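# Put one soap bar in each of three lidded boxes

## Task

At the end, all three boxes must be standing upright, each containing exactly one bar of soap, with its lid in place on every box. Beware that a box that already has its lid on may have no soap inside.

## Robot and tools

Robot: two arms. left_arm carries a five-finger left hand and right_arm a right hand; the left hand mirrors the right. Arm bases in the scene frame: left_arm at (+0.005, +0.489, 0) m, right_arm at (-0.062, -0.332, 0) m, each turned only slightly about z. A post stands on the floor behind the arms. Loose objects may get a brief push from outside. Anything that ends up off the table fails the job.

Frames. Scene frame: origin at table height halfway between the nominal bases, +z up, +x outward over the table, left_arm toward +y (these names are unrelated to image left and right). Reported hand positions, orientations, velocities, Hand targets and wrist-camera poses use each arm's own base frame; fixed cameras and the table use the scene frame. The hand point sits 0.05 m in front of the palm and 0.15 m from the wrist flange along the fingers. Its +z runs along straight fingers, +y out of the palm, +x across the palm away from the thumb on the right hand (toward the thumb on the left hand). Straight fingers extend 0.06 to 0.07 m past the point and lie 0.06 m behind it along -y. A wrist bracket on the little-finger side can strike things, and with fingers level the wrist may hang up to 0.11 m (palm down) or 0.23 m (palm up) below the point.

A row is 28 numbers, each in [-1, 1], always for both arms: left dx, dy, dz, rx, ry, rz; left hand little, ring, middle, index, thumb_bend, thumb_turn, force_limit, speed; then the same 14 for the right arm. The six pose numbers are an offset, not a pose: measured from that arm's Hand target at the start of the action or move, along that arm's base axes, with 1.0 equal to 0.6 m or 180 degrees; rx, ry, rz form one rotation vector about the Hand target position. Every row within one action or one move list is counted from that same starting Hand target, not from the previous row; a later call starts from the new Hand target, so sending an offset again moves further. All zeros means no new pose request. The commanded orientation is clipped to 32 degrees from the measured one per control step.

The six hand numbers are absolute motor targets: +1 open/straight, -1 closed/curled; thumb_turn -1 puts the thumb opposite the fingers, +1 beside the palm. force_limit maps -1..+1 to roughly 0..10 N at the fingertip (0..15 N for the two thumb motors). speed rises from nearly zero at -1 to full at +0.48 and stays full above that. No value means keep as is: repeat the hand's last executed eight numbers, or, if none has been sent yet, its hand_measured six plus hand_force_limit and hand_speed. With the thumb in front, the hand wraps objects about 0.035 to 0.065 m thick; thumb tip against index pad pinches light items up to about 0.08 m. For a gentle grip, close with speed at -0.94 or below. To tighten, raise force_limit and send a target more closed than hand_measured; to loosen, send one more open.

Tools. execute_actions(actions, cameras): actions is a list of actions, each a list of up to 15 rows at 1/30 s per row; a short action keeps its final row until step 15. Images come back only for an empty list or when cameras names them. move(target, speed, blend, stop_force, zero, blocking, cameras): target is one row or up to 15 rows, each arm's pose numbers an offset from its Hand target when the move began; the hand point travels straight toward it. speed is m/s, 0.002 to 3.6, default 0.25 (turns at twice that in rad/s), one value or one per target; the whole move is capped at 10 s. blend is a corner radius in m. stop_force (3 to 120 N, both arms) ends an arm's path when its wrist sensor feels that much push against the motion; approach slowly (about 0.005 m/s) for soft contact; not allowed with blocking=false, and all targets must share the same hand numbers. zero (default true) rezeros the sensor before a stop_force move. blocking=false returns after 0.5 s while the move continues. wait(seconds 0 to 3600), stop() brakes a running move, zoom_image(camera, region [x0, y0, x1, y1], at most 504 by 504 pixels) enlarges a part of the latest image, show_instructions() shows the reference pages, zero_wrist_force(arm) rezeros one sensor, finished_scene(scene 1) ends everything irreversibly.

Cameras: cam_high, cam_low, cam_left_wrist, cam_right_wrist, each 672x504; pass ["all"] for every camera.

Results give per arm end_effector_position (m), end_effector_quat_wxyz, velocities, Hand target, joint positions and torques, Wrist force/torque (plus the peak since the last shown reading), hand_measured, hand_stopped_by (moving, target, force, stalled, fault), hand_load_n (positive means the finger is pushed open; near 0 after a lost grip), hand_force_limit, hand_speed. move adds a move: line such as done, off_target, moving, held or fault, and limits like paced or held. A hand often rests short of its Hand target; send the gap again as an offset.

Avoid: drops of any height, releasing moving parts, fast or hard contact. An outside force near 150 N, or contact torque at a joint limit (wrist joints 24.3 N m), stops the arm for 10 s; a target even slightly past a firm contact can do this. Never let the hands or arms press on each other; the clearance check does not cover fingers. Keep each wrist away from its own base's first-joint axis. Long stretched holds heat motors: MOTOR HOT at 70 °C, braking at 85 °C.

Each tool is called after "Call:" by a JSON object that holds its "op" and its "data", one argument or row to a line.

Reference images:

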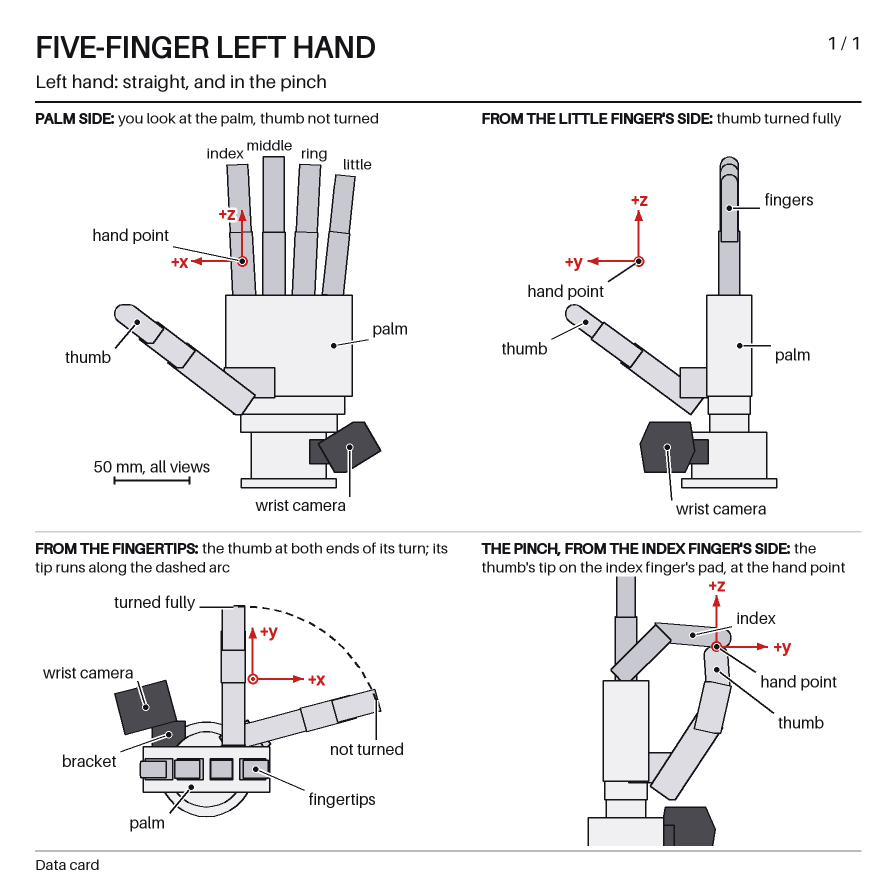

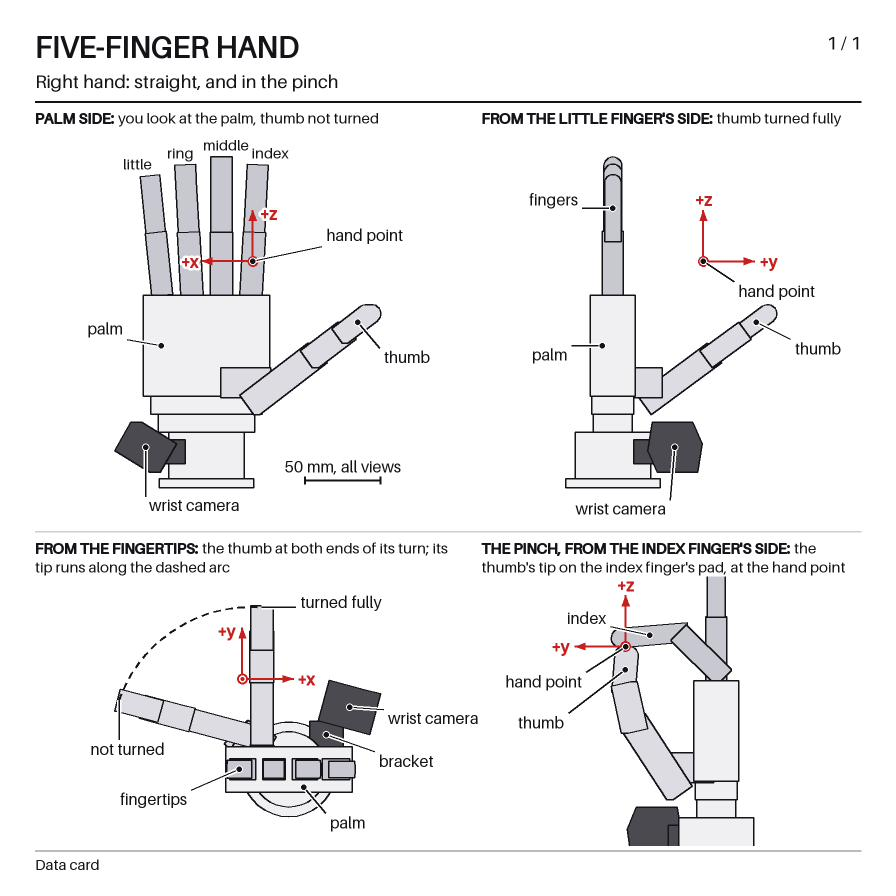

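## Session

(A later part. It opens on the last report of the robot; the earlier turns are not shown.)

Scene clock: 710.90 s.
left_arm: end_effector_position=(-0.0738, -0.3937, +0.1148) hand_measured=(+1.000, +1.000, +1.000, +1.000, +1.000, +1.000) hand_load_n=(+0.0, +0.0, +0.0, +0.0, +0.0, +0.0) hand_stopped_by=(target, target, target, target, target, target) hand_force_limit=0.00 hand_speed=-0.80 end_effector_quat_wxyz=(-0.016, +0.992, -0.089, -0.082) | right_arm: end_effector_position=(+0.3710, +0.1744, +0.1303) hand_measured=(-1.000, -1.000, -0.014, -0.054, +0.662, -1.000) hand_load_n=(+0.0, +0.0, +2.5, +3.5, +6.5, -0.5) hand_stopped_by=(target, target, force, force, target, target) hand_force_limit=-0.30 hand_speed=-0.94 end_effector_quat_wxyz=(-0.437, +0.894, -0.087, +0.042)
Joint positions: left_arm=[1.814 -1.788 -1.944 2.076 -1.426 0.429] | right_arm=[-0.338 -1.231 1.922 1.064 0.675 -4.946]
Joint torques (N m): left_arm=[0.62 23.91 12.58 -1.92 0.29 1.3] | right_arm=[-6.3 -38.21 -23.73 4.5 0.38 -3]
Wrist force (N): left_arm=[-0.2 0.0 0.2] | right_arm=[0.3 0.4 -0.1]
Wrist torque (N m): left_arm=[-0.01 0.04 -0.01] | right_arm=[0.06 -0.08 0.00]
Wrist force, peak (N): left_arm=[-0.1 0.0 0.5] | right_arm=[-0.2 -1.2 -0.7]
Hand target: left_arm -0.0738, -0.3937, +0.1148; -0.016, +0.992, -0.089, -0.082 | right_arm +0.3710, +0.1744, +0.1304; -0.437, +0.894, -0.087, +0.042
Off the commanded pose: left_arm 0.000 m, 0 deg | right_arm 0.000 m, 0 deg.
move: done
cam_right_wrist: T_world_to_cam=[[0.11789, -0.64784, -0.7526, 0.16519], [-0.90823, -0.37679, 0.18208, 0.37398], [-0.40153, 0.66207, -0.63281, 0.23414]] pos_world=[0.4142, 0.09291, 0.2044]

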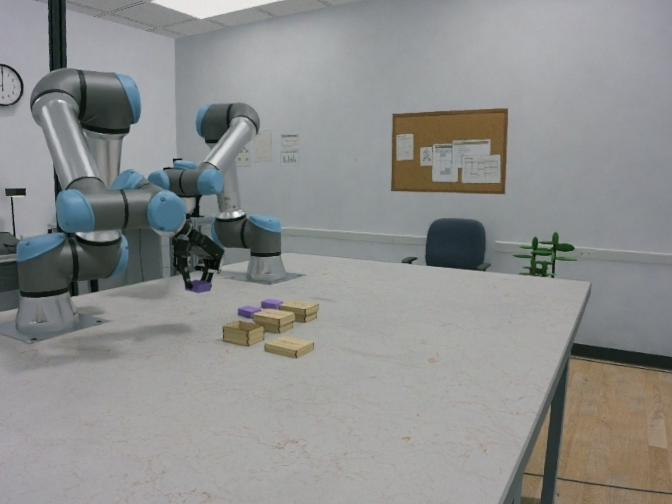

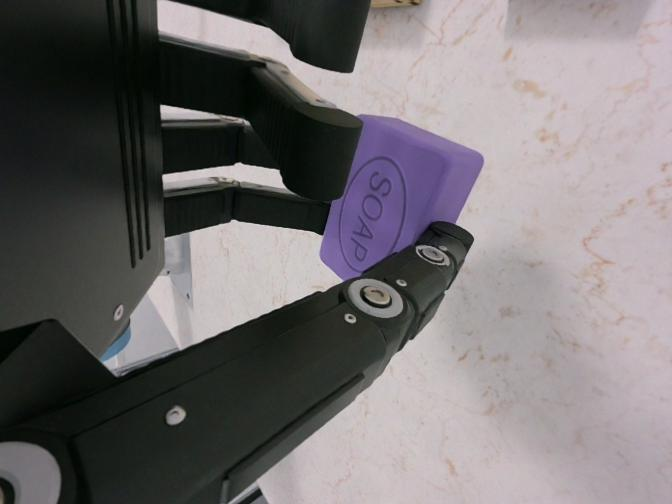

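Call:
{"op": "move", "data": {
  "target": [
    [0,0,0,0,0,0,1,1,1,1,1,1,0,-0.8,0.2112,0.0122,0,0,0,0.05,-1,-1,-0.25,-0.25,0.66,-1,-0.3,-0.94],
    [0,0,0,0,0,0,1,1,1,1,1,1,0,-0.8,0.2112,0.0122,-0.0507,0,0,0.05,-1,-1,-0.25,-0.25,0.66,-1,-0.3,-0.94]
  ],
  "speed": 0.12,
  "blend": 0.02,
  "cameras": ["cam_low","cam_right_wrist","cam_high"]
}}

Call:
{"op": "zoom_image", "data": {
  "camera": "cam_low",
  "region": [180, 230, 330, 370]
}}

Call:
{"op": "zoom_image", "data": {
  "camera": "cam_right_wrist",
  "region": [290, 60, 630, 400]
}}

Scene clock: 744.57 s.
left_arm: end_effector_position=(-0.0738, -0.3937, +0.1148) hand_measured=(+1.000, +1.000, +1.000, +1.000, +1.000, +1.000) hand_load_n=(+0.0, +0.0, +0.0, +0.0, +0.0, +0.0) hand_stopped_by=(target, target, target, target, target, target) hand_force_limit=0.00 hand_speed=-0.80 end_effector_quat_wxyz=(-0.016, +0.992, -0.089, -0.082) | right_arm: end_effector_position=(+0.4977, +0.1817, +0.1001) hand_measured=(-1.000, -1.000, -0.014, -0.054, +0.662, -1.000) hand_load_n=(+0.0, +0.0, +2.5, +3.5, +6.5, -0.5) hand_stopped_by=(target, target, force, force, target, target) hand_force_limit=-0.30 hand_speed=-0.94 end_effector_quat_wxyz=(-0.439, +0.898, -0.016, +0.008)
Joint positions: left_arm=[1.814 -1.788 -1.944 2.076 -1.426 0.429] | right_arm=[-0.219 -0.876 1.442 1.234 0.683 -5.005]
Joint torques (N m): left_arm=[0.76 24.08 11.92 -1.84 0.22 1.45] | right_arm=[9.2 -34.96 -5.13 0.85 1.48 -2.73]
Wrist force (N): left_arm=[-0.3 0.1 0.2] | right_arm=[0.1 0.3 0.3]
Wrist torque (N m): left_arm=[0.01 0.05 -0.02] | right_arm=[0.01 -0.06 0.06]
Wrist force, peak (N): left_arm=[-0.2 0.0 0.5] | right_arm=[0.2 1.2 0.3]
Hand target: left_arm -0.0738, -0.3937, +0.1148; -0.016, +0.992, -0.089, -0.082 | right_arm +0.4977, +0.1817, +0.1000; -0.439, +0.898, -0.016, +0.008
Off the commanded pose: left_arm 0.000 m, 0 deg | right_arm 0.000 m, 0 deg.
move: done; blend cut to 0.0152 m at target 1
cam_right_wrist: T_world_to_cam=[[0.21785, -0.6215, -0.75252, 0.07767], [-0.8381, -0.51423, 0.18207, 0.48734], [-0.50012, 0.59102, -0.63291, 0.32308]] pos_world=[0.5531, 0.10793, 0.1742]
Images, in order (width x height): cam_high 672x504, cam_low 672x504, cam_right_wrist 672x504.

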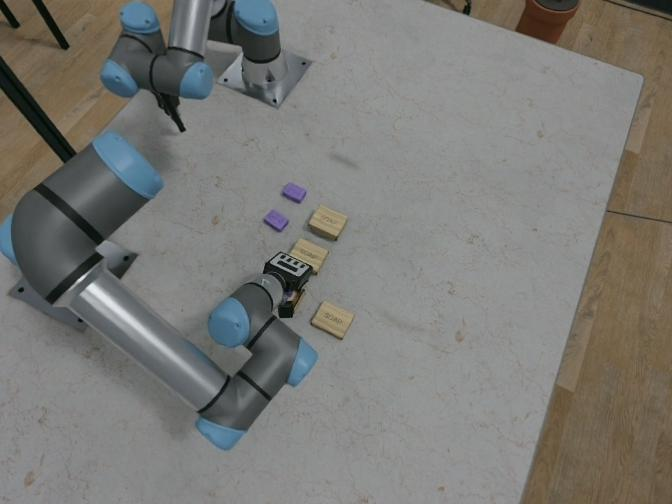

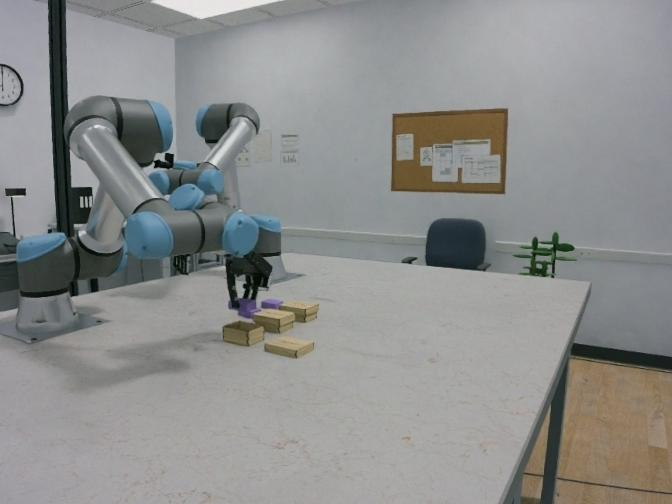

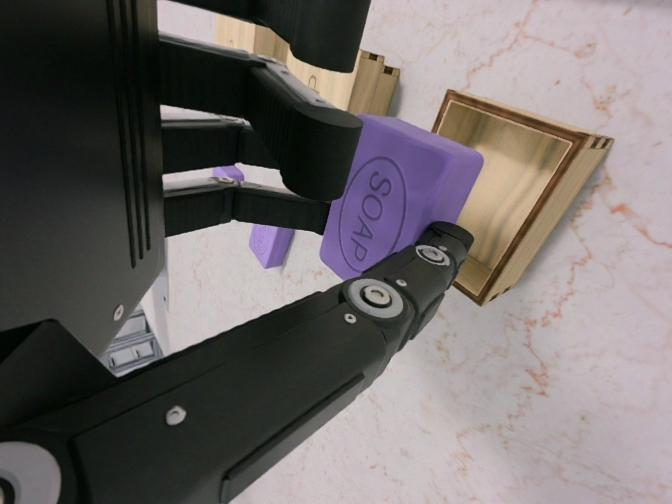

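Scaled by 3.360 from the camera's image (finer frame: 960x720).

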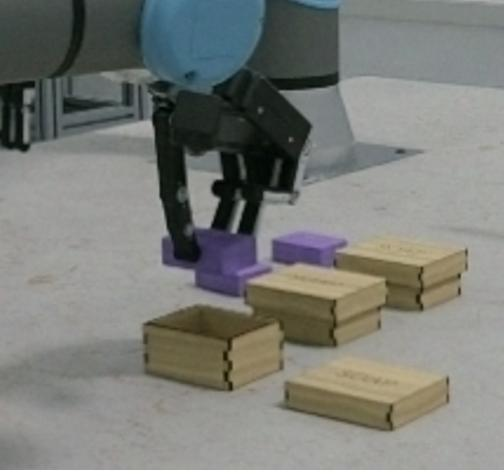

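Scaled by 1.482 from the camera's image (finer frame: 960x720).

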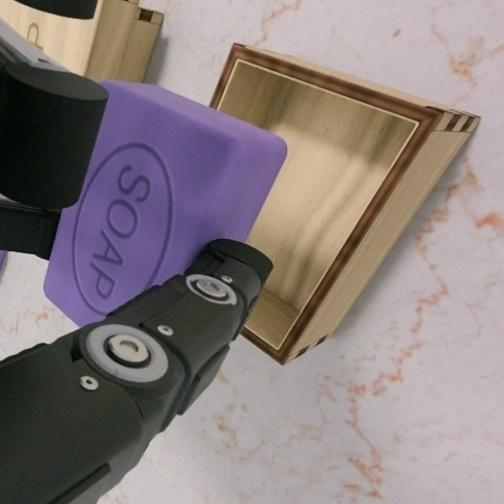

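Call:
{"op": "move", "data": {
  "target": [0,0,0,0,0,0,1,1,1,1,1,1,0,-0.8,0,0,-0.0583,0,0,0,-1,-1,-0.25,-0.25,0.66,-1,-0.3,-0.94],
  "speed": 0.05,
  "stop_force": 4,
  "cameras": ["cam_low","cam_right_wrist"]
}}

Call:
{"op": "zoom_image", "data": {
  "camera": "cam_low",
  "region": [200, 260, 300, 360]
}}

Call:
{"op": "zoom_image", "data": {
  "camera": "cam_right_wrist",
  "region": [290, 60, 630, 400]
}}

Scene clock: 862.50 s.
left_arm: end_effector_position=(-0.0738, -0.3937, +0.1148) hand_measured=(+1.000, +1.000, +1.000, +1.000, +1.000, +1.000) hand_load_n=(+0.0, +0.0, +0.0, +0.0, +0.0, +0.0) hand_stopped_by=(target, target, target, target, target, target) hand_force_limit=0.00 hand_speed=-0.80 end_effector_quat_wxyz=(-0.016, +0.992, -0.089, -0.082) | right_arm: end_effector_position=(+0.4977, +0.1817, +0.0650) hand_measured=(-1.000, -1.000, -0.014, -0.054, +0.662, -1.000) hand_load_n=(+0.0, +0.0, +2.5, +3.0, +6.5, +0.0) hand_stopped_by=(target, target, force, force, target, target) hand_force_limit=-0.30 hand_speed=-0.94 end_effector_quat_wxyz=(-0.439, +0.898, -0.016, +0.008)
Joint positions: left_arm=[1.814 -1.788 -1.944 2.076 -1.426 0.429] | right_arm=[-0.219 -0.829 1.463 1.166 0.683 -5.005]
Joint torques (N m): left_arm=[0.63 24.13 11.82 -1.81 0.2 1.56] | right_arm=[0.07 -33.97 -1.91 1.11 -0.83 1.86]
Wrist force (N): left_arm=[0.0 0.0 0.3] | right_arm=[-0.1 0.3 0.1]
Wrist torque (N m): left_arm=[-0.02 0.02 0.00] | right_arm=[0.02 -0.03 0.05]
Wrist force, peak (N): left_arm=[-0.1 0.1 0.6] | right_arm=[0.2 0.8 0.4]
Hand target: left_arm -0.0738, -0.3937, +0.1148; -0.016, +0.992, -0.089, -0.082 | right_arm +0.4977, +0.1817, +0.0650; -0.439, +0.898, -0.016, +0.008
Off the commanded pose: left_arm 0.000 m, 0 deg | right_arm 0.000 m, 0 deg.
move: done
cam_right_wrist: T_world_to_cam=[[0.21778, -0.62152, -0.75252, 0.05123], [-0.83808, -0.51423, 0.18218, 0.49372], [-0.5002, 0.59099, -0.63288, 0.30084]] pos_world=[0.5531, 0.10793, 0.139]

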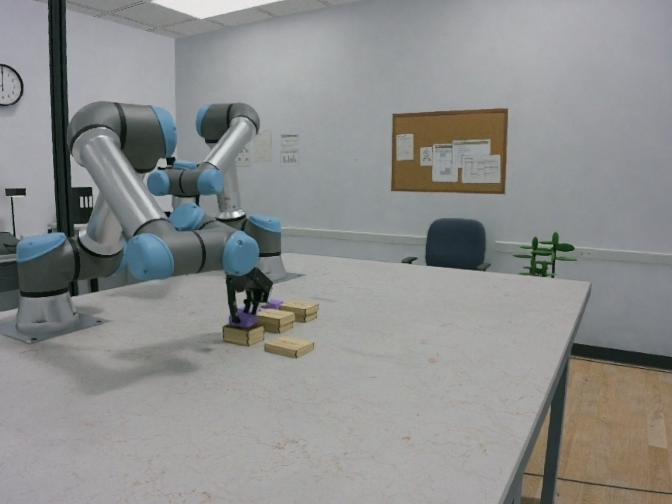

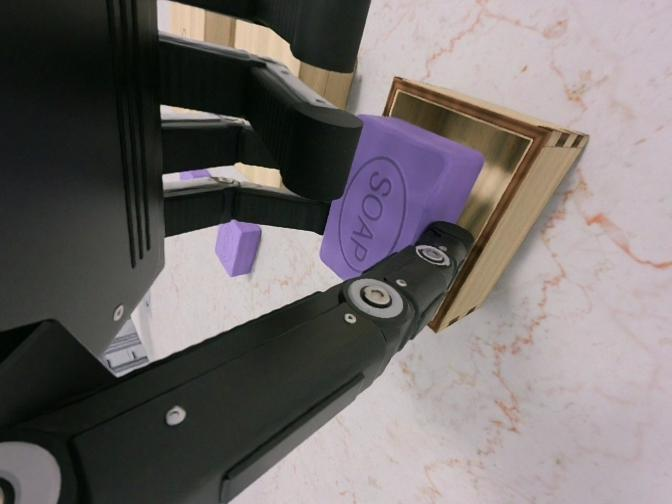

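Scaled by 5.040 from the camera's image (finer frame: 960x720).

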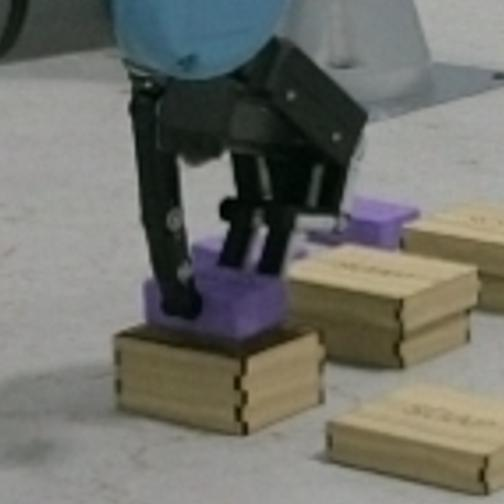

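Scaled by 1.482 from the camera's image (finer frame: 960x720).

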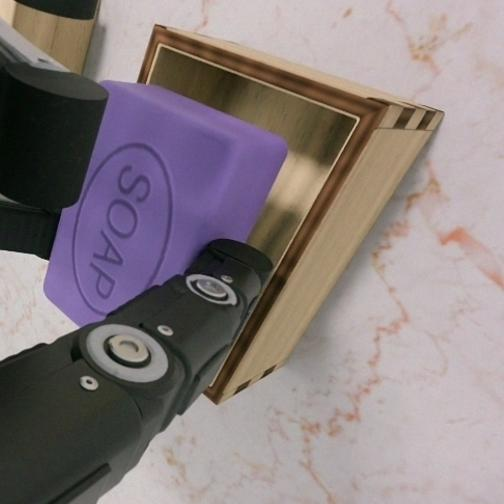

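Call:
{"op": "move", "data": {
  "target": [0,0,0,0,0,0,1,1,1,1,1,1,0,-0.8,0,0,-0.0283,0,0,0,-1,-1,-0.25,-0.25,0.66,-1,-0.3,-0.94],
  "speed": 0.015,
  "stop_force": 3,
  "cameras": ["cam_low","cam_right_wrist"]
}}

Call:
{"op": "zoom_image", "data": {
  "camera": "cam_low",
  "region": [200, 260, 300, 360]
}}

Call:
{"op": "zoom_image", "data": {
  "camera": "cam_right_wrist",
  "region": [290, 60, 630, 400]
}}

Scene clock: 880.07 s.
left_arm: end_effector_position=(-0.0738, -0.3937, +0.1148) hand_measured=(+1.000, +1.000, +1.000, +1.000, +1.000, +1.000) hand_load_n=(+0.0, +0.0, +0.0, +0.0, +0.0, +0.0) hand_stopped_by=(target, target, target, target, target, target) hand_force_limit=0.00 hand_speed=-0.80 end_effector_quat_wxyz=(-0.016, +0.992, -0.089, -0.082) | right_arm: end_effector_position=(+0.4977, +0.1817, +0.0577) hand_measured=(-1.000, -1.000, -0.014, -0.054, +0.662, -1.000) hand_load_n=(+0.0, +0.0, +2.0, +3.0, +7.0, +0.0) hand_stopped_by=(target, target, force, force, target, target) hand_force_limit=-0.30 hand_speed=-0.94 end_effector_quat_wxyz=(-0.439, +0.898, -0.016, +0.008)
Joint positions: left_arm=[1.814 -1.788 -1.944 2.076 -1.426 0.429] | right_arm=[-0.219 -0.819 1.467 1.153 0.683 -5.005]
Joint torques (N m): left_arm=[0.3 24.45 12.13 -1.75 0.2 1.64] | right_arm=[-0.64 -53.7 -24.59 3.93 1.73 0.7]
Wrist force (N): left_arm=[-0.3 0.0 0.2] | right_arm=[-0.2 -1.6 -1.5]
Wrist torque (N m): left_arm=[-0.01 0.05 -0.02] | right_arm=[0.09 -0.01 0.03]
Wrist force, peak (N): left_arm=[0.1 0.0 0.5] | right_arm=[0.0 -10.1 -5.8]
Hand target: left_arm -0.0738, -0.3937, +0.1148; -0.016, +0.992, -0.089, -0.082 | right_arm +0.4977, +0.1817, +0.0577; -0.439, +0.898, -0.016, +0.008 (not the last commanded pose)
Off the commanded pose: left_arm 0.000 m, 0 deg | right_arm 0.010 m, 0 deg.
move: contact (right_arm)
cam_right_wrist: T_world_to_cam=[[0.21778, -0.62152, -0.75252, 0.04573], [-0.83808, -0.51423, 0.18218, 0.49505], [-0.5002, 0.59099, -0.63288, 0.29622]] pos_world=[0.5531, 0.10793, 0.1317]

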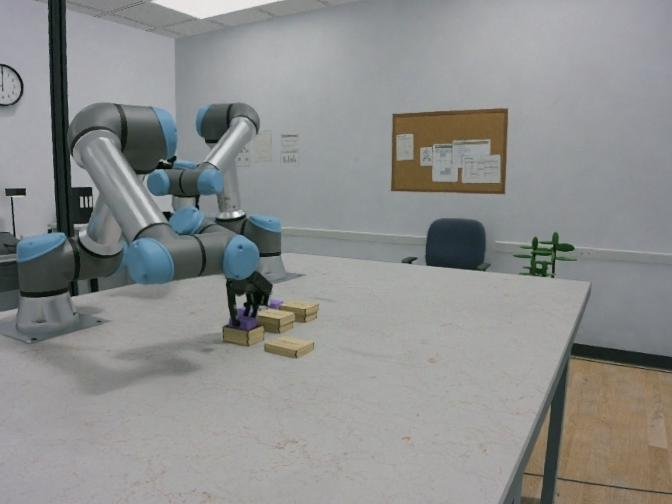

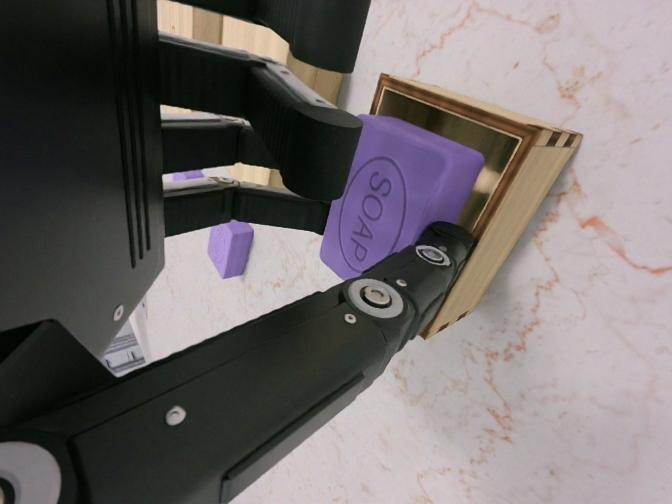

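Scaled by 5.040 from the camera's image (finer frame: 960x720).

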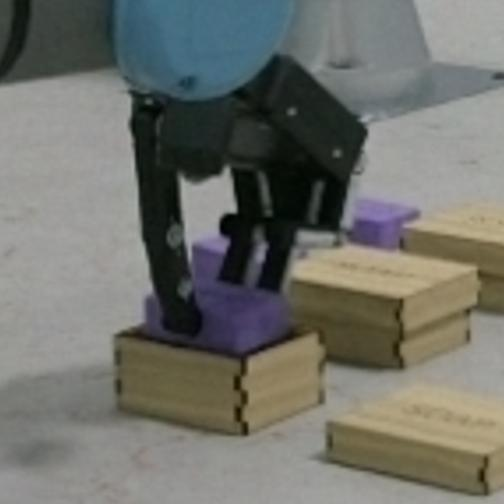

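Scaled by 1.482 from the camera's image (finer frame: 960x720).

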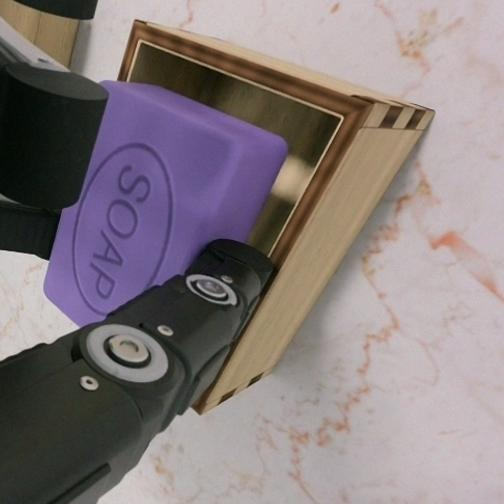

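Call:
{"op": "move", "data": {
  "target": [0,0,0,0,0,0,1,1,1,1,1,1,0,-0.8,0,0,0.0025,0,0,0,-1,-1,-0.25,-0.25,0.66,-1,-0.3,-0.94],
  "speed": 0.02
}}

Call:
{"op": "move", "data": {
  "target": [0,0,0,0,0,0,1,1,1,1,1,1,0,-0.8,0,0,0,0,0,0,-1,-1,0.12,0.12,0.95,-1,-0.3,0.5],
  "cameras": ["cam_low","cam_right_wrist"]
}}

Call:
{"op": "zoom_image", "data": {
  "camera": "cam_right_wrist",
  "region": [290, 60, 630, 400]
}}

Scene clock: 904.70 s.
left_arm: end_effector_position=(-0.0738, -0.3937, +0.1148) hand_measured=(+1.000, +1.000, +1.000, +1.000, +1.000, +1.000) hand_load_n=(+0.0, +0.0, +0.0, -0.5, +0.0, +0.0) hand_stopped_by=(target, target, target, target, target, target) hand_force_limit=0.00 hand_speed=-0.80 end_effector_quat_wxyz=(-0.016, +0.992, -0.089, -0.082) | right_arm: end_effector_position=(+0.4977, +0.1817, +0.0592) hand_measured=(-1.000, -1.000, -0.014, -0.054, +0.662, -1.000) hand_load_n=(+0.5, +0.0, +2.5, +3.0, +6.5, +0.0) hand_stopped_by=(target, target, force, force, target, target) hand_force_limit=-0.30 hand_speed=-0.94 end_effector_quat_wxyz=(-0.439, +0.898, -0.016, +0.008)
Joint positions: left_arm=[1.814 -1.788 -1.944 2.076 -1.426 0.429] | right_arm=[-0.219 -0.821 1.466 1.155 0.683 -5.005]
Joint torques (N m): left_arm=[0.72 23.86 12.13 -1.83 0.2 1.67] | right_arm=[-0.05 -55.36 -23.99 4.15 0.59 0.91]
Wrist force (N): left_arm=[0.0 0.1 0.3] | right_arm=[0.0 0.6 0.0]
Wrist torque (N m): left_arm=[0.00 0.01 0.00] | right_arm=[0.09 -0.04 0.06]
Wrist force, peak (N): left_arm=[-0.2 0.0 0.5] | right_arm=[0.2 -1.9 -1.3]
Hand target: left_arm -0.0738, -0.3937, +0.1148; -0.016, +0.992, -0.089, -0.082 | right_arm +0.4977, +0.1817, +0.0592; -0.439, +0.898, -0.016, +0.008
Off the commanded pose: left_arm 0.000 m, 0 deg | right_arm 0.000 m, 0 deg.
move: done

Scene clock: 905.20 s.
left_arm: end_effector_position=(-0.0738, -0.3937, +0.1148) hand_measured=(+1.000, +1.000, +1.000, +1.000, +1.000, +1.000) hand_load_n=(+0.0, +0.0, +0.0, -0.5, -0.5, +0.0) hand_stopped_by=(target, target, target, target, target, target) hand_force_limit=0.00 hand_speed=-0.80 end_effector_quat_wxyz=(-0.016, +0.992, -0.089, -0.082) | right_arm: end_effector_position=(+0.4977, +0.1817, +0.0592) hand_measured=(-1.000, -1.000, +0.120, +0.120, +0.950, -1.000) hand_load_n=(+0.0, +0.0, +0.0, +0.0, -0.5, +0.0) hand_stopped_by=(target, target, target, target, target, target) hand_force_limit=-0.30 hand_speed=0.50 end_effector_quat_wxyz=(-0.439, +0.898, -0.016, +0.008)
Joint positions: left_arm=[1.814 -1.788 -1.944 2.076 -1.426 0.429] | right_arm=[-0.219 -0.821 1.466 1.155 0.683 -5.005]
Joint torques (N m): left_arm=[0.97 24.36 12.3 -1.84 0.18 1.66] | right_arm=[-0.58 -54.38 -23.96 3.66 -0.21 0.87]
Wrist force (N): left_arm=[0.0 0.2 0.3] | right_arm=[0.2 -0.1 -0.4]
Wrist torque (N m): left_arm=[0.01 0.01 -0.01] | right_arm=[0.03 -0.06 0.06]
Wrist force, peak (N): left_arm=[-0.2 0.0 0.4] | right_arm=[-0.1 0.9 -0.2]
Hand target: left_arm -0.0738, -0.3937, +0.1148; -0.016, +0.992, -0.089, -0.082 | right_arm +0.4977, +0.1817, +0.0592; -0.439, +0.898, -0.016, +0.008
Off the commanded pose: left_arm 0.000 m, 0 deg | right_arm 0.000 m, 0 deg.
move: done
cam_right_wrist: T_world_to_cam=[[0.21778, -0.62152, -0.75252, 0.04686], [-0.83808, -0.51423, 0.18218, 0.49477], [-0.5002, 0.59099, -0.63288, 0.29717]] pos_world=[0.5531, 0.10793, 0.1332]

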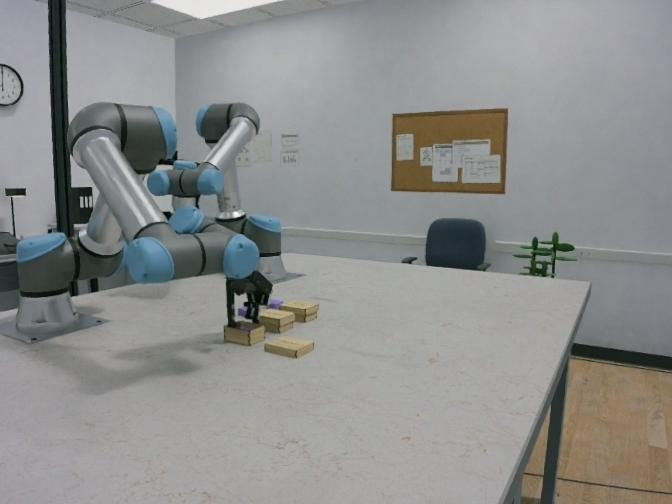

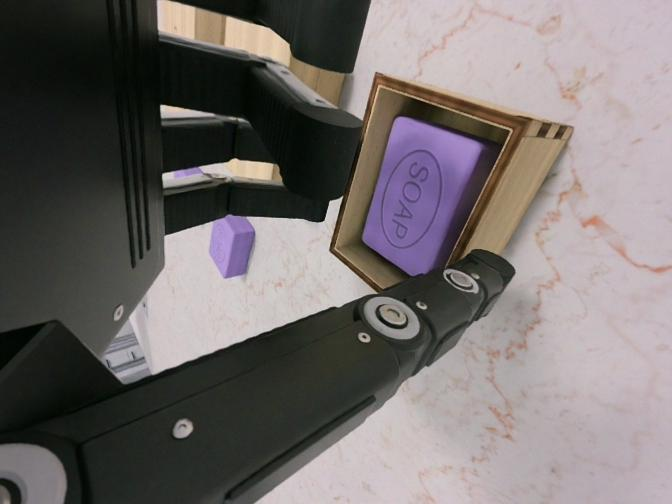

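Scaled by 1.482 from the camera's image (finer frame: 960x720).

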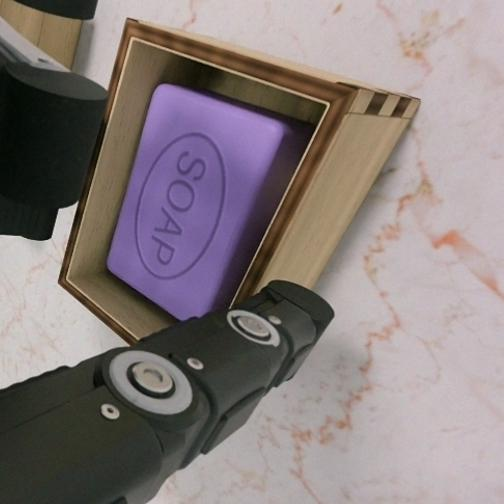

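Call:
{"op": "move", "data": {
  "target": [
    [0,0,0,0,0,0,1,1,1,1,1,1,0,-0.8,0,0,0.08,0,0,0,-1,-1,0.4,0.4,1,-1,-0.4,0],
    [0,0,0,0,0,0,1,1,1,1,1,1,0,-0.8,0.218,-0.0075,0.08,-0.0111,0.0004,0,-1,-1,0.4,0.4,1,-1,-0.4,0]
  ],
  "speed": 0.15,
  "blend": 0.02,
  "cameras": ["cam_low","cam_right_wrist","cam_high"]
}}

Call:
{"op": "zoom_image", "data": {
  "camera": "cam_right_wrist",
  "region": [340, 40, 672, 372]
}}

Call:
{"op": "zoom_image", "data": {
  "camera": "cam_high",
  "region": [210, 160, 370, 340]
}}

Scene clock: 921.70 s.
left_arm: end_effector_position=(-0.0738, -0.3937, +0.1148) hand_measured=(+1.000, +1.000, +1.000, +1.000, +1.000, +1.000) hand_load_n=(+0.0, +0.0, +0.0, +0.0, +0.0, +0.0) hand_stopped_by=(target, target, target, target, target, target) hand_force_limit=0.00 hand_speed=-0.80 end_effector_quat_wxyz=(-0.016, +0.992, -0.089, -0.082) | right_arm: end_effector_position=(+0.6285, +0.1772, +0.1072) hand_measured=(-1.000, -1.000, +0.400, +0.400, +1.000, -1.000) hand_load_n=(+0.0, +0.0, +0.0, +0.0, +0.0, +0.0) hand_stopped_by=(target, target, target, target, target, target) hand_force_limit=-0.40 hand_speed=0.00 end_effector_quat_wxyz=(-0.423, +0.906, -0.016, +0.007)
Joint positions: left_arm=[1.814 -1.788 -1.944 2.076 -1.426 0.429] | right_arm=[-0.17 -0.569 0.809 1.489 0.708 -4.92]
Joint torques (N m): left_arm=[0.83 24.28 12.03 -1.82 0.2 1.87] | right_arm=[8.99 -44.98 -26.79 4.22 1.54 -2.96]
Wrist force (N): left_arm=[-0.1 0.0 0.2] | right_arm=[0.0 0.3 -0.2]
Wrist torque (N m): left_arm=[-0.01 0.02 -0.01] | right_arm=[0.08 -0.02 0.06]
Wrist force, peak (N): left_arm=[-0.2 0.0 0.5] | right_arm=[-0.4 -1.0 -0.3]
Hand target: left_arm -0.0738, -0.3937, +0.1148; -0.016, +0.992, -0.089, -0.082 | right_arm +0.6285, +0.1772, +0.1072; -0.423, +0.906, -0.016, +0.007
Off the commanded pose: left_arm 0.000 m, 0 deg | right_arm 0.000 m, 0 deg.
move: done
cam_right_wrist: T_world_to_cam=[[0.21684, -0.64741, -0.73064, 0.05455], [-0.8379, -0.50748, 0.20099, 0.59002], [-0.50091, 0.56862, -0.6525, 0.40217]] pos_world=[0.684, 0.10606, 0.18369]
Images, in order (width x height): cam_high 672x504, cam_low 672x504, cam_right_wrist 672x504.

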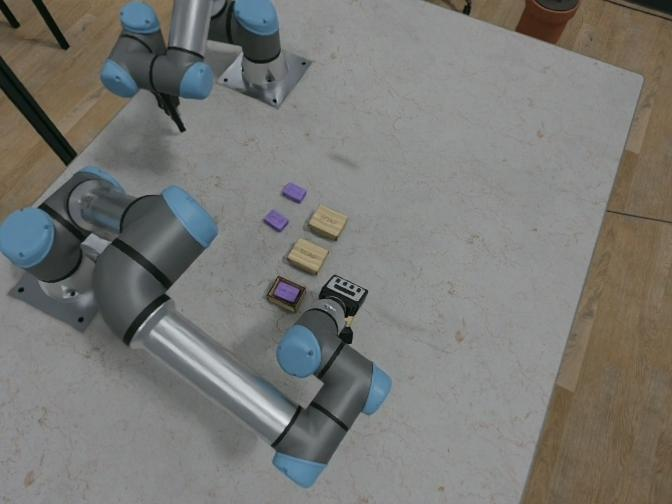

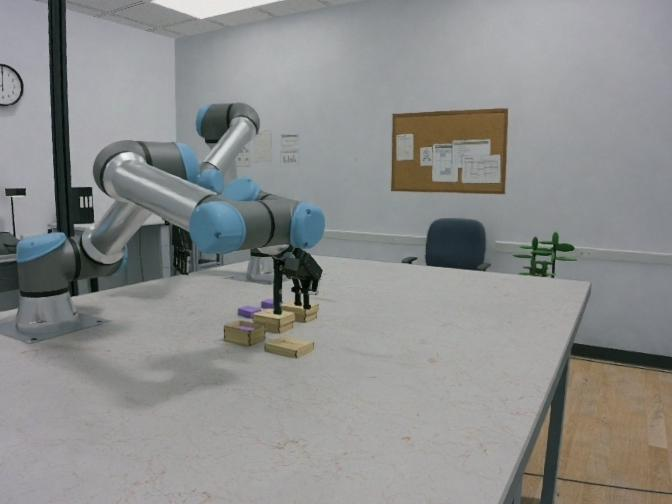

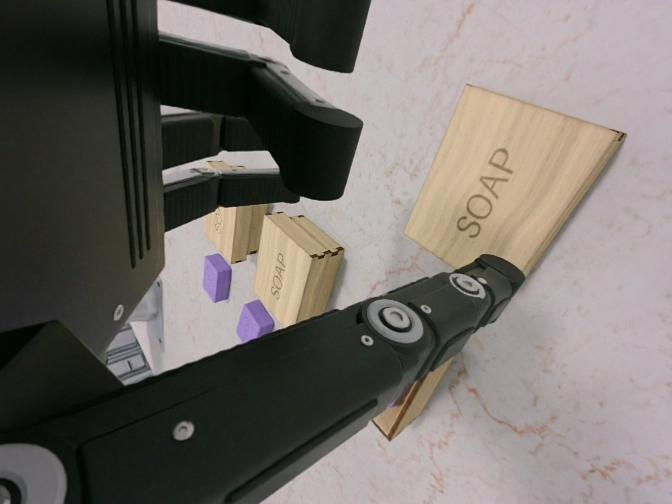

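Scaled by 1.518 from the camera's image (finer frame: 960x720).

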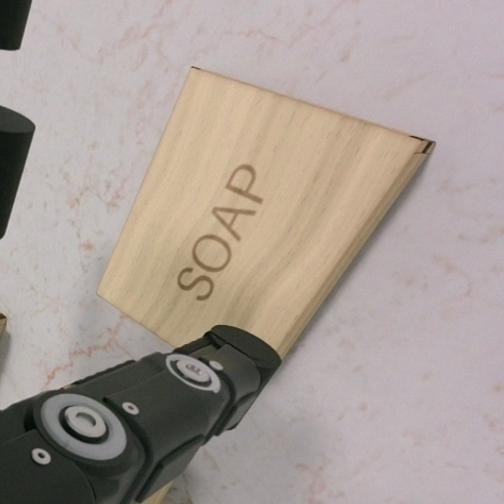

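Scaled by 2.800 from the camera's image (finer frame: 960x720).

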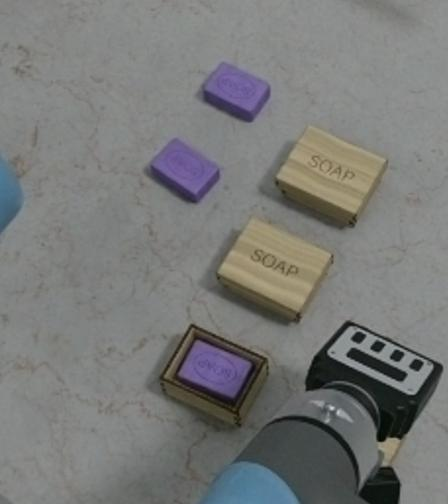

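Call:
{"op": "move", "data": {
  "target": [
    [0,0,0,0,0,0,1,1,1,1,1,1,0,-0.8,0.0023,-0.0063,-0.08,0,0,0,-1,-1,0.22,0.3,1,-1,-0.4,0],
    [0,0,0,0,0,0,1,1,1,1,1,1,0,-0.8,0.0023,-0.0063,-0.1312,0,0,0,-1,-1,0.22,0.3,1,-1,-0.4,0]
  ],
  "speed": [0.1,0.03],
  "stop_force": 4,
  "cameras": ["cam_low","cam_right_wrist"]
}}

Call:
{"op": "zoom_image", "data": {
  "camera": "cam_right_wrist",
  "region": [280, 40, 660, 400]
}}

Call:
{"op": "zoom_image", "data": {
  "camera": "cam_low",
  "region": [250, 290, 330, 370]
}}

Scene clock: 950.83 s.
left_arm: end_effector_position=(-0.0738, -0.3937, +0.1148) hand_measured=(+1.000, +1.000, +1.000, +1.000, +1.000, +1.000) hand_load_n=(+0.0, +0.0, +0.0, +0.0, +0.5, +0.0) hand_stopped_by=(target, target, target, target, target, target) hand_force_limit=0.00 hand_speed=-0.80 end_effector_quat_wxyz=(-0.016, +0.992, -0.089, -0.082) | right_arm: end_effector_position=(+0.6299, +0.1734, +0.0285) hand_measured=(-1.000, -1.000, +0.220, +0.300, +1.000, -1.000) hand_load_n=(+0.0, +0.0, +0.0, +0.0, +0.0, +0.0) hand_stopped_by=(target, target, target, target, target, target) hand_force_limit=-0.40 hand_speed=0.00 end_effector_quat_wxyz=(-0.423, +0.906, -0.016, +0.007)
Joint positions: left_arm=[1.814 -1.788 -1.944 2.076 -1.426 0.429] | right_arm=[-0.176 -0.489 0.864 1.362 0.709 -4.928]
Joint torques (N m): left_arm=[0.33 24.27 11.89 -1.73 0.17 1.92] | right_arm=[-2.91 -46.21 -3.98 0.98 0.21 1.48]
Wrist force (N): left_arm=[0.0 0.1 0.4] | right_arm=[0.5 0.6 0.0]
Wrist torque (N m): left_arm=[0.00 0.02 -0.01] | right_arm=[0.13 -0.10 0.10]
Wrist force, peak (N): left_arm=[-0.1 -0.1 0.6] | right_arm=[0.4 -2.8 -1.9]
Hand target: left_arm -0.0738, -0.3937, +0.1148; -0.016, +0.992, -0.089, -0.082 | right_arm +0.6299, +0.1734, +0.0285; -0.423, +0.906, -0.016, +0.007
Off the commanded pose: left_arm 0.000 m, 0 deg | right_arm 0.000 m, 0 deg.
move: done
cam_right_wrist: T_world_to_cam=[[0.21689, -0.64736, -0.73067, -0.00574], [-0.83784, -0.50757, 0.201, 0.60505], [-0.50098, 0.56859, -0.65247, 0.35373]] pos_world=[0.6854, 0.10226, 0.10499]

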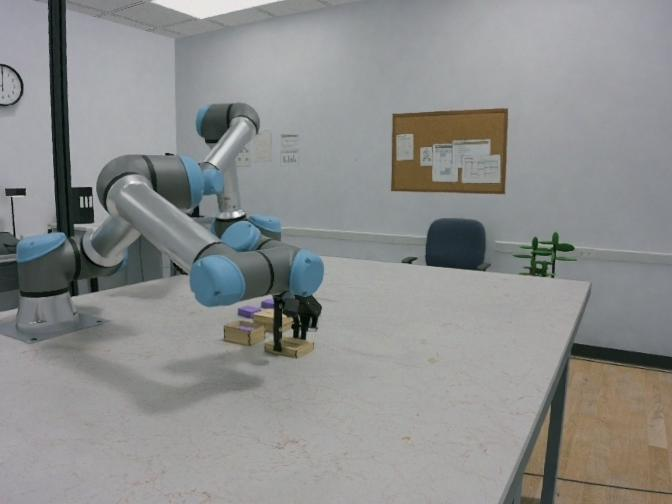

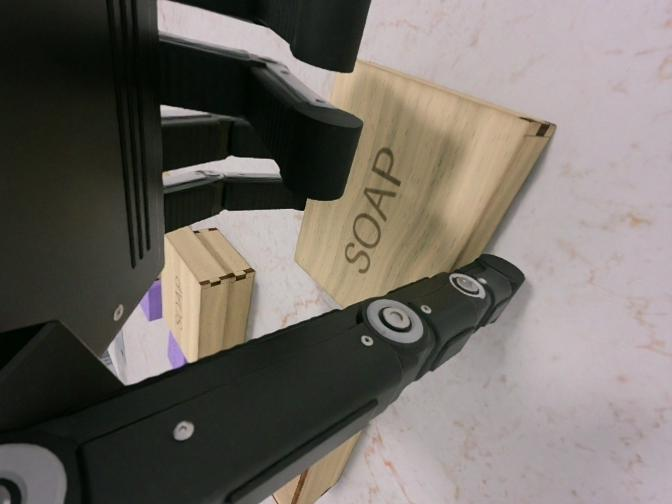

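Scaled by 1.326 from the camera's image (finer frame: 960x720).

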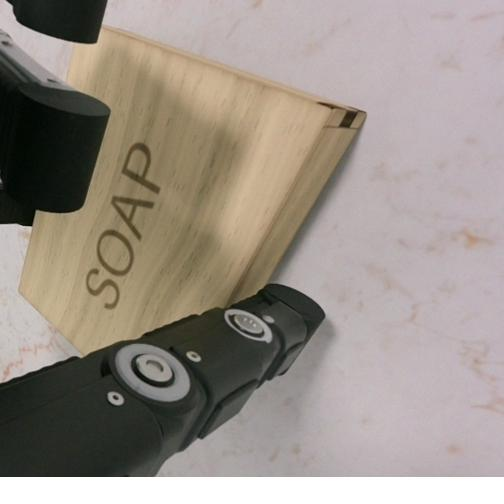

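Scaled by 6.300 from the camera's image (finer frame: 960x720).

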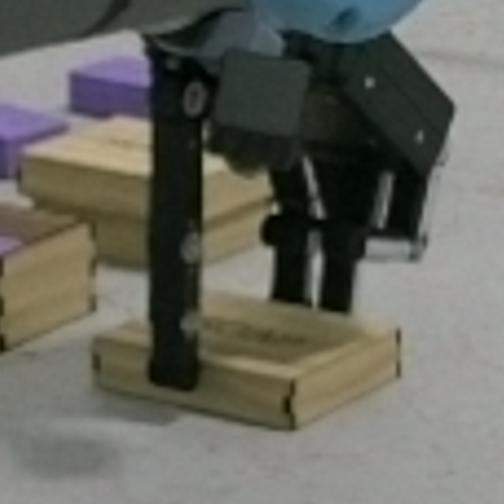

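Call:
{"op": "move", "data": {
  "target": [0,0,0,0,0,0,1,1,1,1,1,1,0,-0.8,0,0.0058,0,0,0,0,-1,-1,0.22,0.3,1,-1,-0.4,0],
  "speed": 0.02,
  "stop_force": 3
}}

Call:
{"op": "move", "data": {
  "target": [0,0,0,0,0,0,1,1,1,1,1,1,0,-0.8,0,0,0,0,0,0,-1,-1,-0.2,-0.2,1,-1,-0.4,-0.94]
}}

Call:
{"op": "move", "data": {
  "target": [0,0,0,0,0,0,1,1,1,1,1,1,0,-0.8,0,0,0.12,0,0,0,-1,-1,-0.2,-0.2,1,-1,-0.4,-0.94],
  "speed": 0.06,
  "cameras": ["cam_low","cam_right_wrist"]
}}

Call:
{"op": "zoom_image", "data": {
  "camera": "cam_right_wrist",
  "region": [280, 40, 660, 400]
}}

Call:
{"op": "zoom_image", "data": {
  "camera": "cam_low",
  "region": [220, 250, 340, 370]
}}

Scene clock: 967.33 s.
left_arm: end_effector_position=(-0.0738, -0.3937, +0.1148) hand_measured=(+1.000, +1.000, +1.000, +1.000, +1.000, +1.000) hand_load_n=(+0.0, +0.0, +0.0, +0.0, +0.0, +0.0) hand_stopped_by=(target, target, target, target, target, target) hand_force_limit=0.00 hand_speed=-0.80 end_effector_quat_wxyz=(-0.016, +0.992, -0.089, -0.082) | right_arm: end_effector_position=(+0.6299, +0.1769, +0.0285) hand_measured=(-1.000, -1.000, +0.220, +0.300, +1.000, -1.000) hand_load_n=(+0.0, +0.0, +0.0, +0.0, +0.0, +0.0) hand_stopped_by=(target, target, target, target, target, target) hand_force_limit=-0.40 hand_speed=0.00 end_effector_quat_wxyz=(-0.423, +0.906, -0.016, +0.007)
Joint positions: left_arm=[1.814 -1.788 -1.944 2.076 -1.426 0.429] | right_arm=[-0.17 -0.489 0.862 1.357 0.708 -4.92]
Joint torques (N m): left_arm=[0.83 24.72 11.58 -1.75 0.2 2.01] | right_arm=[9.28 -65.47 -27.17 1.14 -3.67 2.03]
Wrist force (N): left_arm=[-0.1 0.1 0.5] | right_arm=[0.1 0.7 -0.2]
Wrist torque (N m): left_arm=[-0.01 0.03 -0.01] | right_arm=[0.13 -0.05 -0.02]
Wrist force, peak (N): left_arm=[-0.3 -0.1 0.5] | right_arm=[0.3 0.8 0.0]
Hand target: left_arm -0.0738, -0.3937, +0.1148; -0.016, +0.992, -0.089, -0.082 | right_arm +0.6299, +0.1769, +0.0285; -0.423, +0.906, -0.016, +0.007
Off the commanded pose: left_arm 0.000 m, 0 deg | right_arm 0.000 m, 0 deg.
move: done

Scene clock: 968.80 s.
left_arm: end_effector_position=(-0.0738, -0.3937, +0.1148) hand_measured=(+1.000, +1.000, +1.000, +1.000, +1.000, +1.000) hand_load_n=(+0.0, +0.0, +0.0, +0.0, +0.0, +0.5) hand_stopped_by=(target, target, target, target, target, target) hand_force_limit=0.00 hand_speed=-0.80 end_effector_quat_wxyz=(-0.016, +0.992, -0.089, -0.082) | right_arm: end_effector_position=(+0.6299, +0.1769, +0.0285) hand_measured=(-1.000, -1.000, +0.114, +0.092, +1.000, -1.000) hand_load_n=(+0.0, +0.0, +3.5, +3.5, +1.0, +0.0) hand_stopped_by=(target, target, force, force, target, target) hand_force_limit=-0.40 hand_speed=-0.94 end_effector_quat_wxyz=(-0.423, +0.906, -0.016, +0.007)
Joint positions: left_arm=[1.814 -1.788 -1.944 2.076 -1.426 0.429] | right_arm=[-0.17 -0.489 0.862 1.357 0.708 -4.92]
Joint torques (N m): left_arm=[0.35 24.93 11.94 -1.81 0.12 2.01] | right_arm=[8.3 -66.31 -27.24 1.13 -3.49 2.18]
Wrist force (N): left_arm=[-0.2 0.1 0.2] | right_arm=[0.3 0.6 -0.3]
Wrist torque (N m): left_arm=[0.00 0.04 -0.01] | right_arm=[0.12 -0.07 -0.01]
Wrist force, peak (N): left_arm=[-0.3 0.2 0.5] | right_arm=[0.5 0.8 0.1]
Hand target: left_arm -0.0738, -0.3937, +0.1148; -0.016, +0.992, -0.089, -0.082 | right_arm +0.6299, +0.1769, +0.0285; -0.423, +0.906, -0.016, +0.007
Off the commanded pose: left_arm 0.000 m, 0 deg | right_arm 0.000 m, 0 deg.
move: done

Scene clock: 970.43 s.
left_arm: end_effector_position=(-0.0738, -0.3937, +0.1148) hand_measured=(+1.000, +1.000, +1.000, +1.000, +1.000, +1.000) hand_load_n=(+0.0, +0.0, +0.0, +0.0, +0.0, +0.0) hand_stopped_by=(target, target, target, target, target, target) hand_force_limit=0.00 hand_speed=-0.80 end_effector_quat_wxyz=(-0.016, +0.992, -0.089, -0.082) | right_arm: end_effector_position=(+0.6299, +0.1769, +0.1004) hand_measured=(-1.000, -1.000, +0.114, +0.092, +1.000, -1.000) hand_load_n=(+0.0, +0.0, +3.5, +3.5, +1.0, +0.0) hand_stopped_by=(target, target, force, force, target, target) hand_force_limit=-0.40 hand_speed=-0.94 end_effector_quat_wxyz=(-0.423, +0.906, -0.016, +0.007)
Joint positions: left_arm=[1.814 -1.788 -1.944 2.076 -1.426 0.429] | right_arm=[-0.17 -0.559 0.808 1.481 0.708 -4.92]
Joint torques (N m): left_arm=[0.06 24.4 11.28 -1.82 0.21 2.04] | right_arm=[3.1 -66.53 -26.89 4.24 -2.56 -2.72]
Wrist force (N): left_arm=[-0.1 0.1 0.3] | right_arm=[0.2 0.5 0.0]
Wrist torque (N m): left_arm=[0.01 0.03 -0.01] | right_arm=[0.08 -0.06 -0.03]
Wrist force, peak (N): left_arm=[-0.2 0.2 0.5] | right_arm=[0.4 1.2 0.2]
Hand target: left_arm -0.0738, -0.3937, +0.1148; -0.016, +0.992, -0.089, -0.082 | right_arm +0.6299, +0.1769, +0.1005; -0.423, +0.906, -0.016, +0.007
Off the commanded pose: left_arm 0.000 m, 0 deg | right_arm 0.000 m, 0 deg.
move: done
cam_right_wrist: T_world_to_cam=[[0.21667, -0.64731, -0.73078, 0.04922], [-0.83788, -0.50747, 0.20109, 0.59237], [-0.50102, 0.56874, -0.65232, 0.39864]] pos_world=[0.6854, 0.10576, 0.17689]

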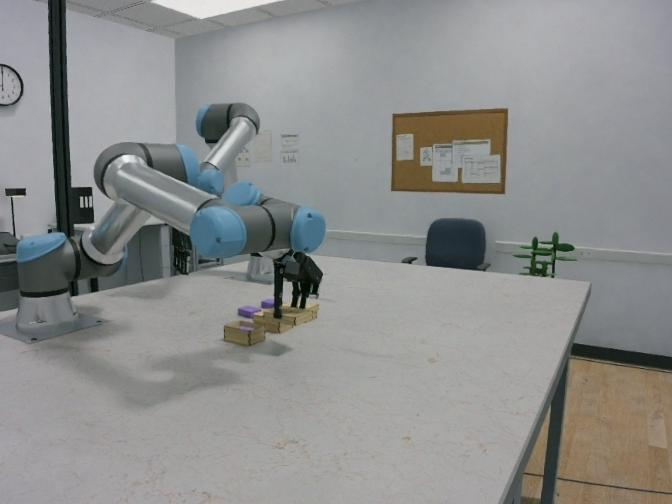

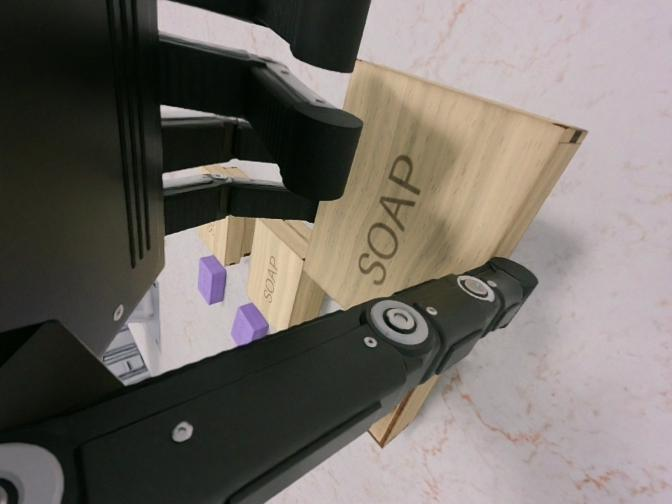

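Scaled by 1.326 from the camera's image (finer frame: 960x720).

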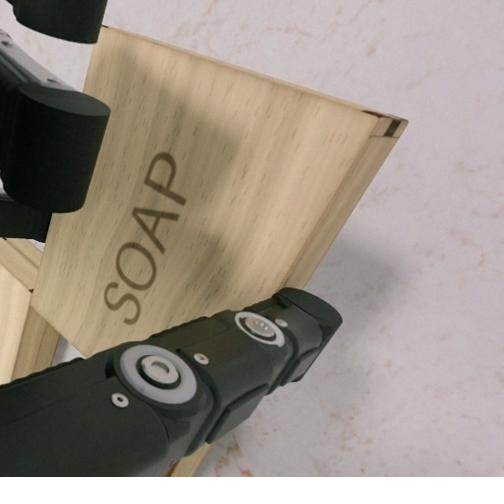

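Scaled by 4.200 from the camera's image (finer frame: 960x720).

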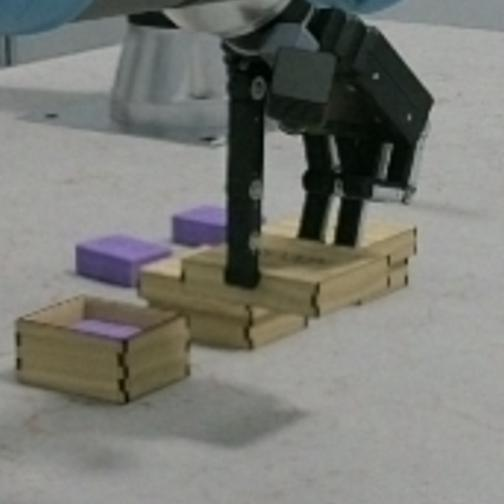

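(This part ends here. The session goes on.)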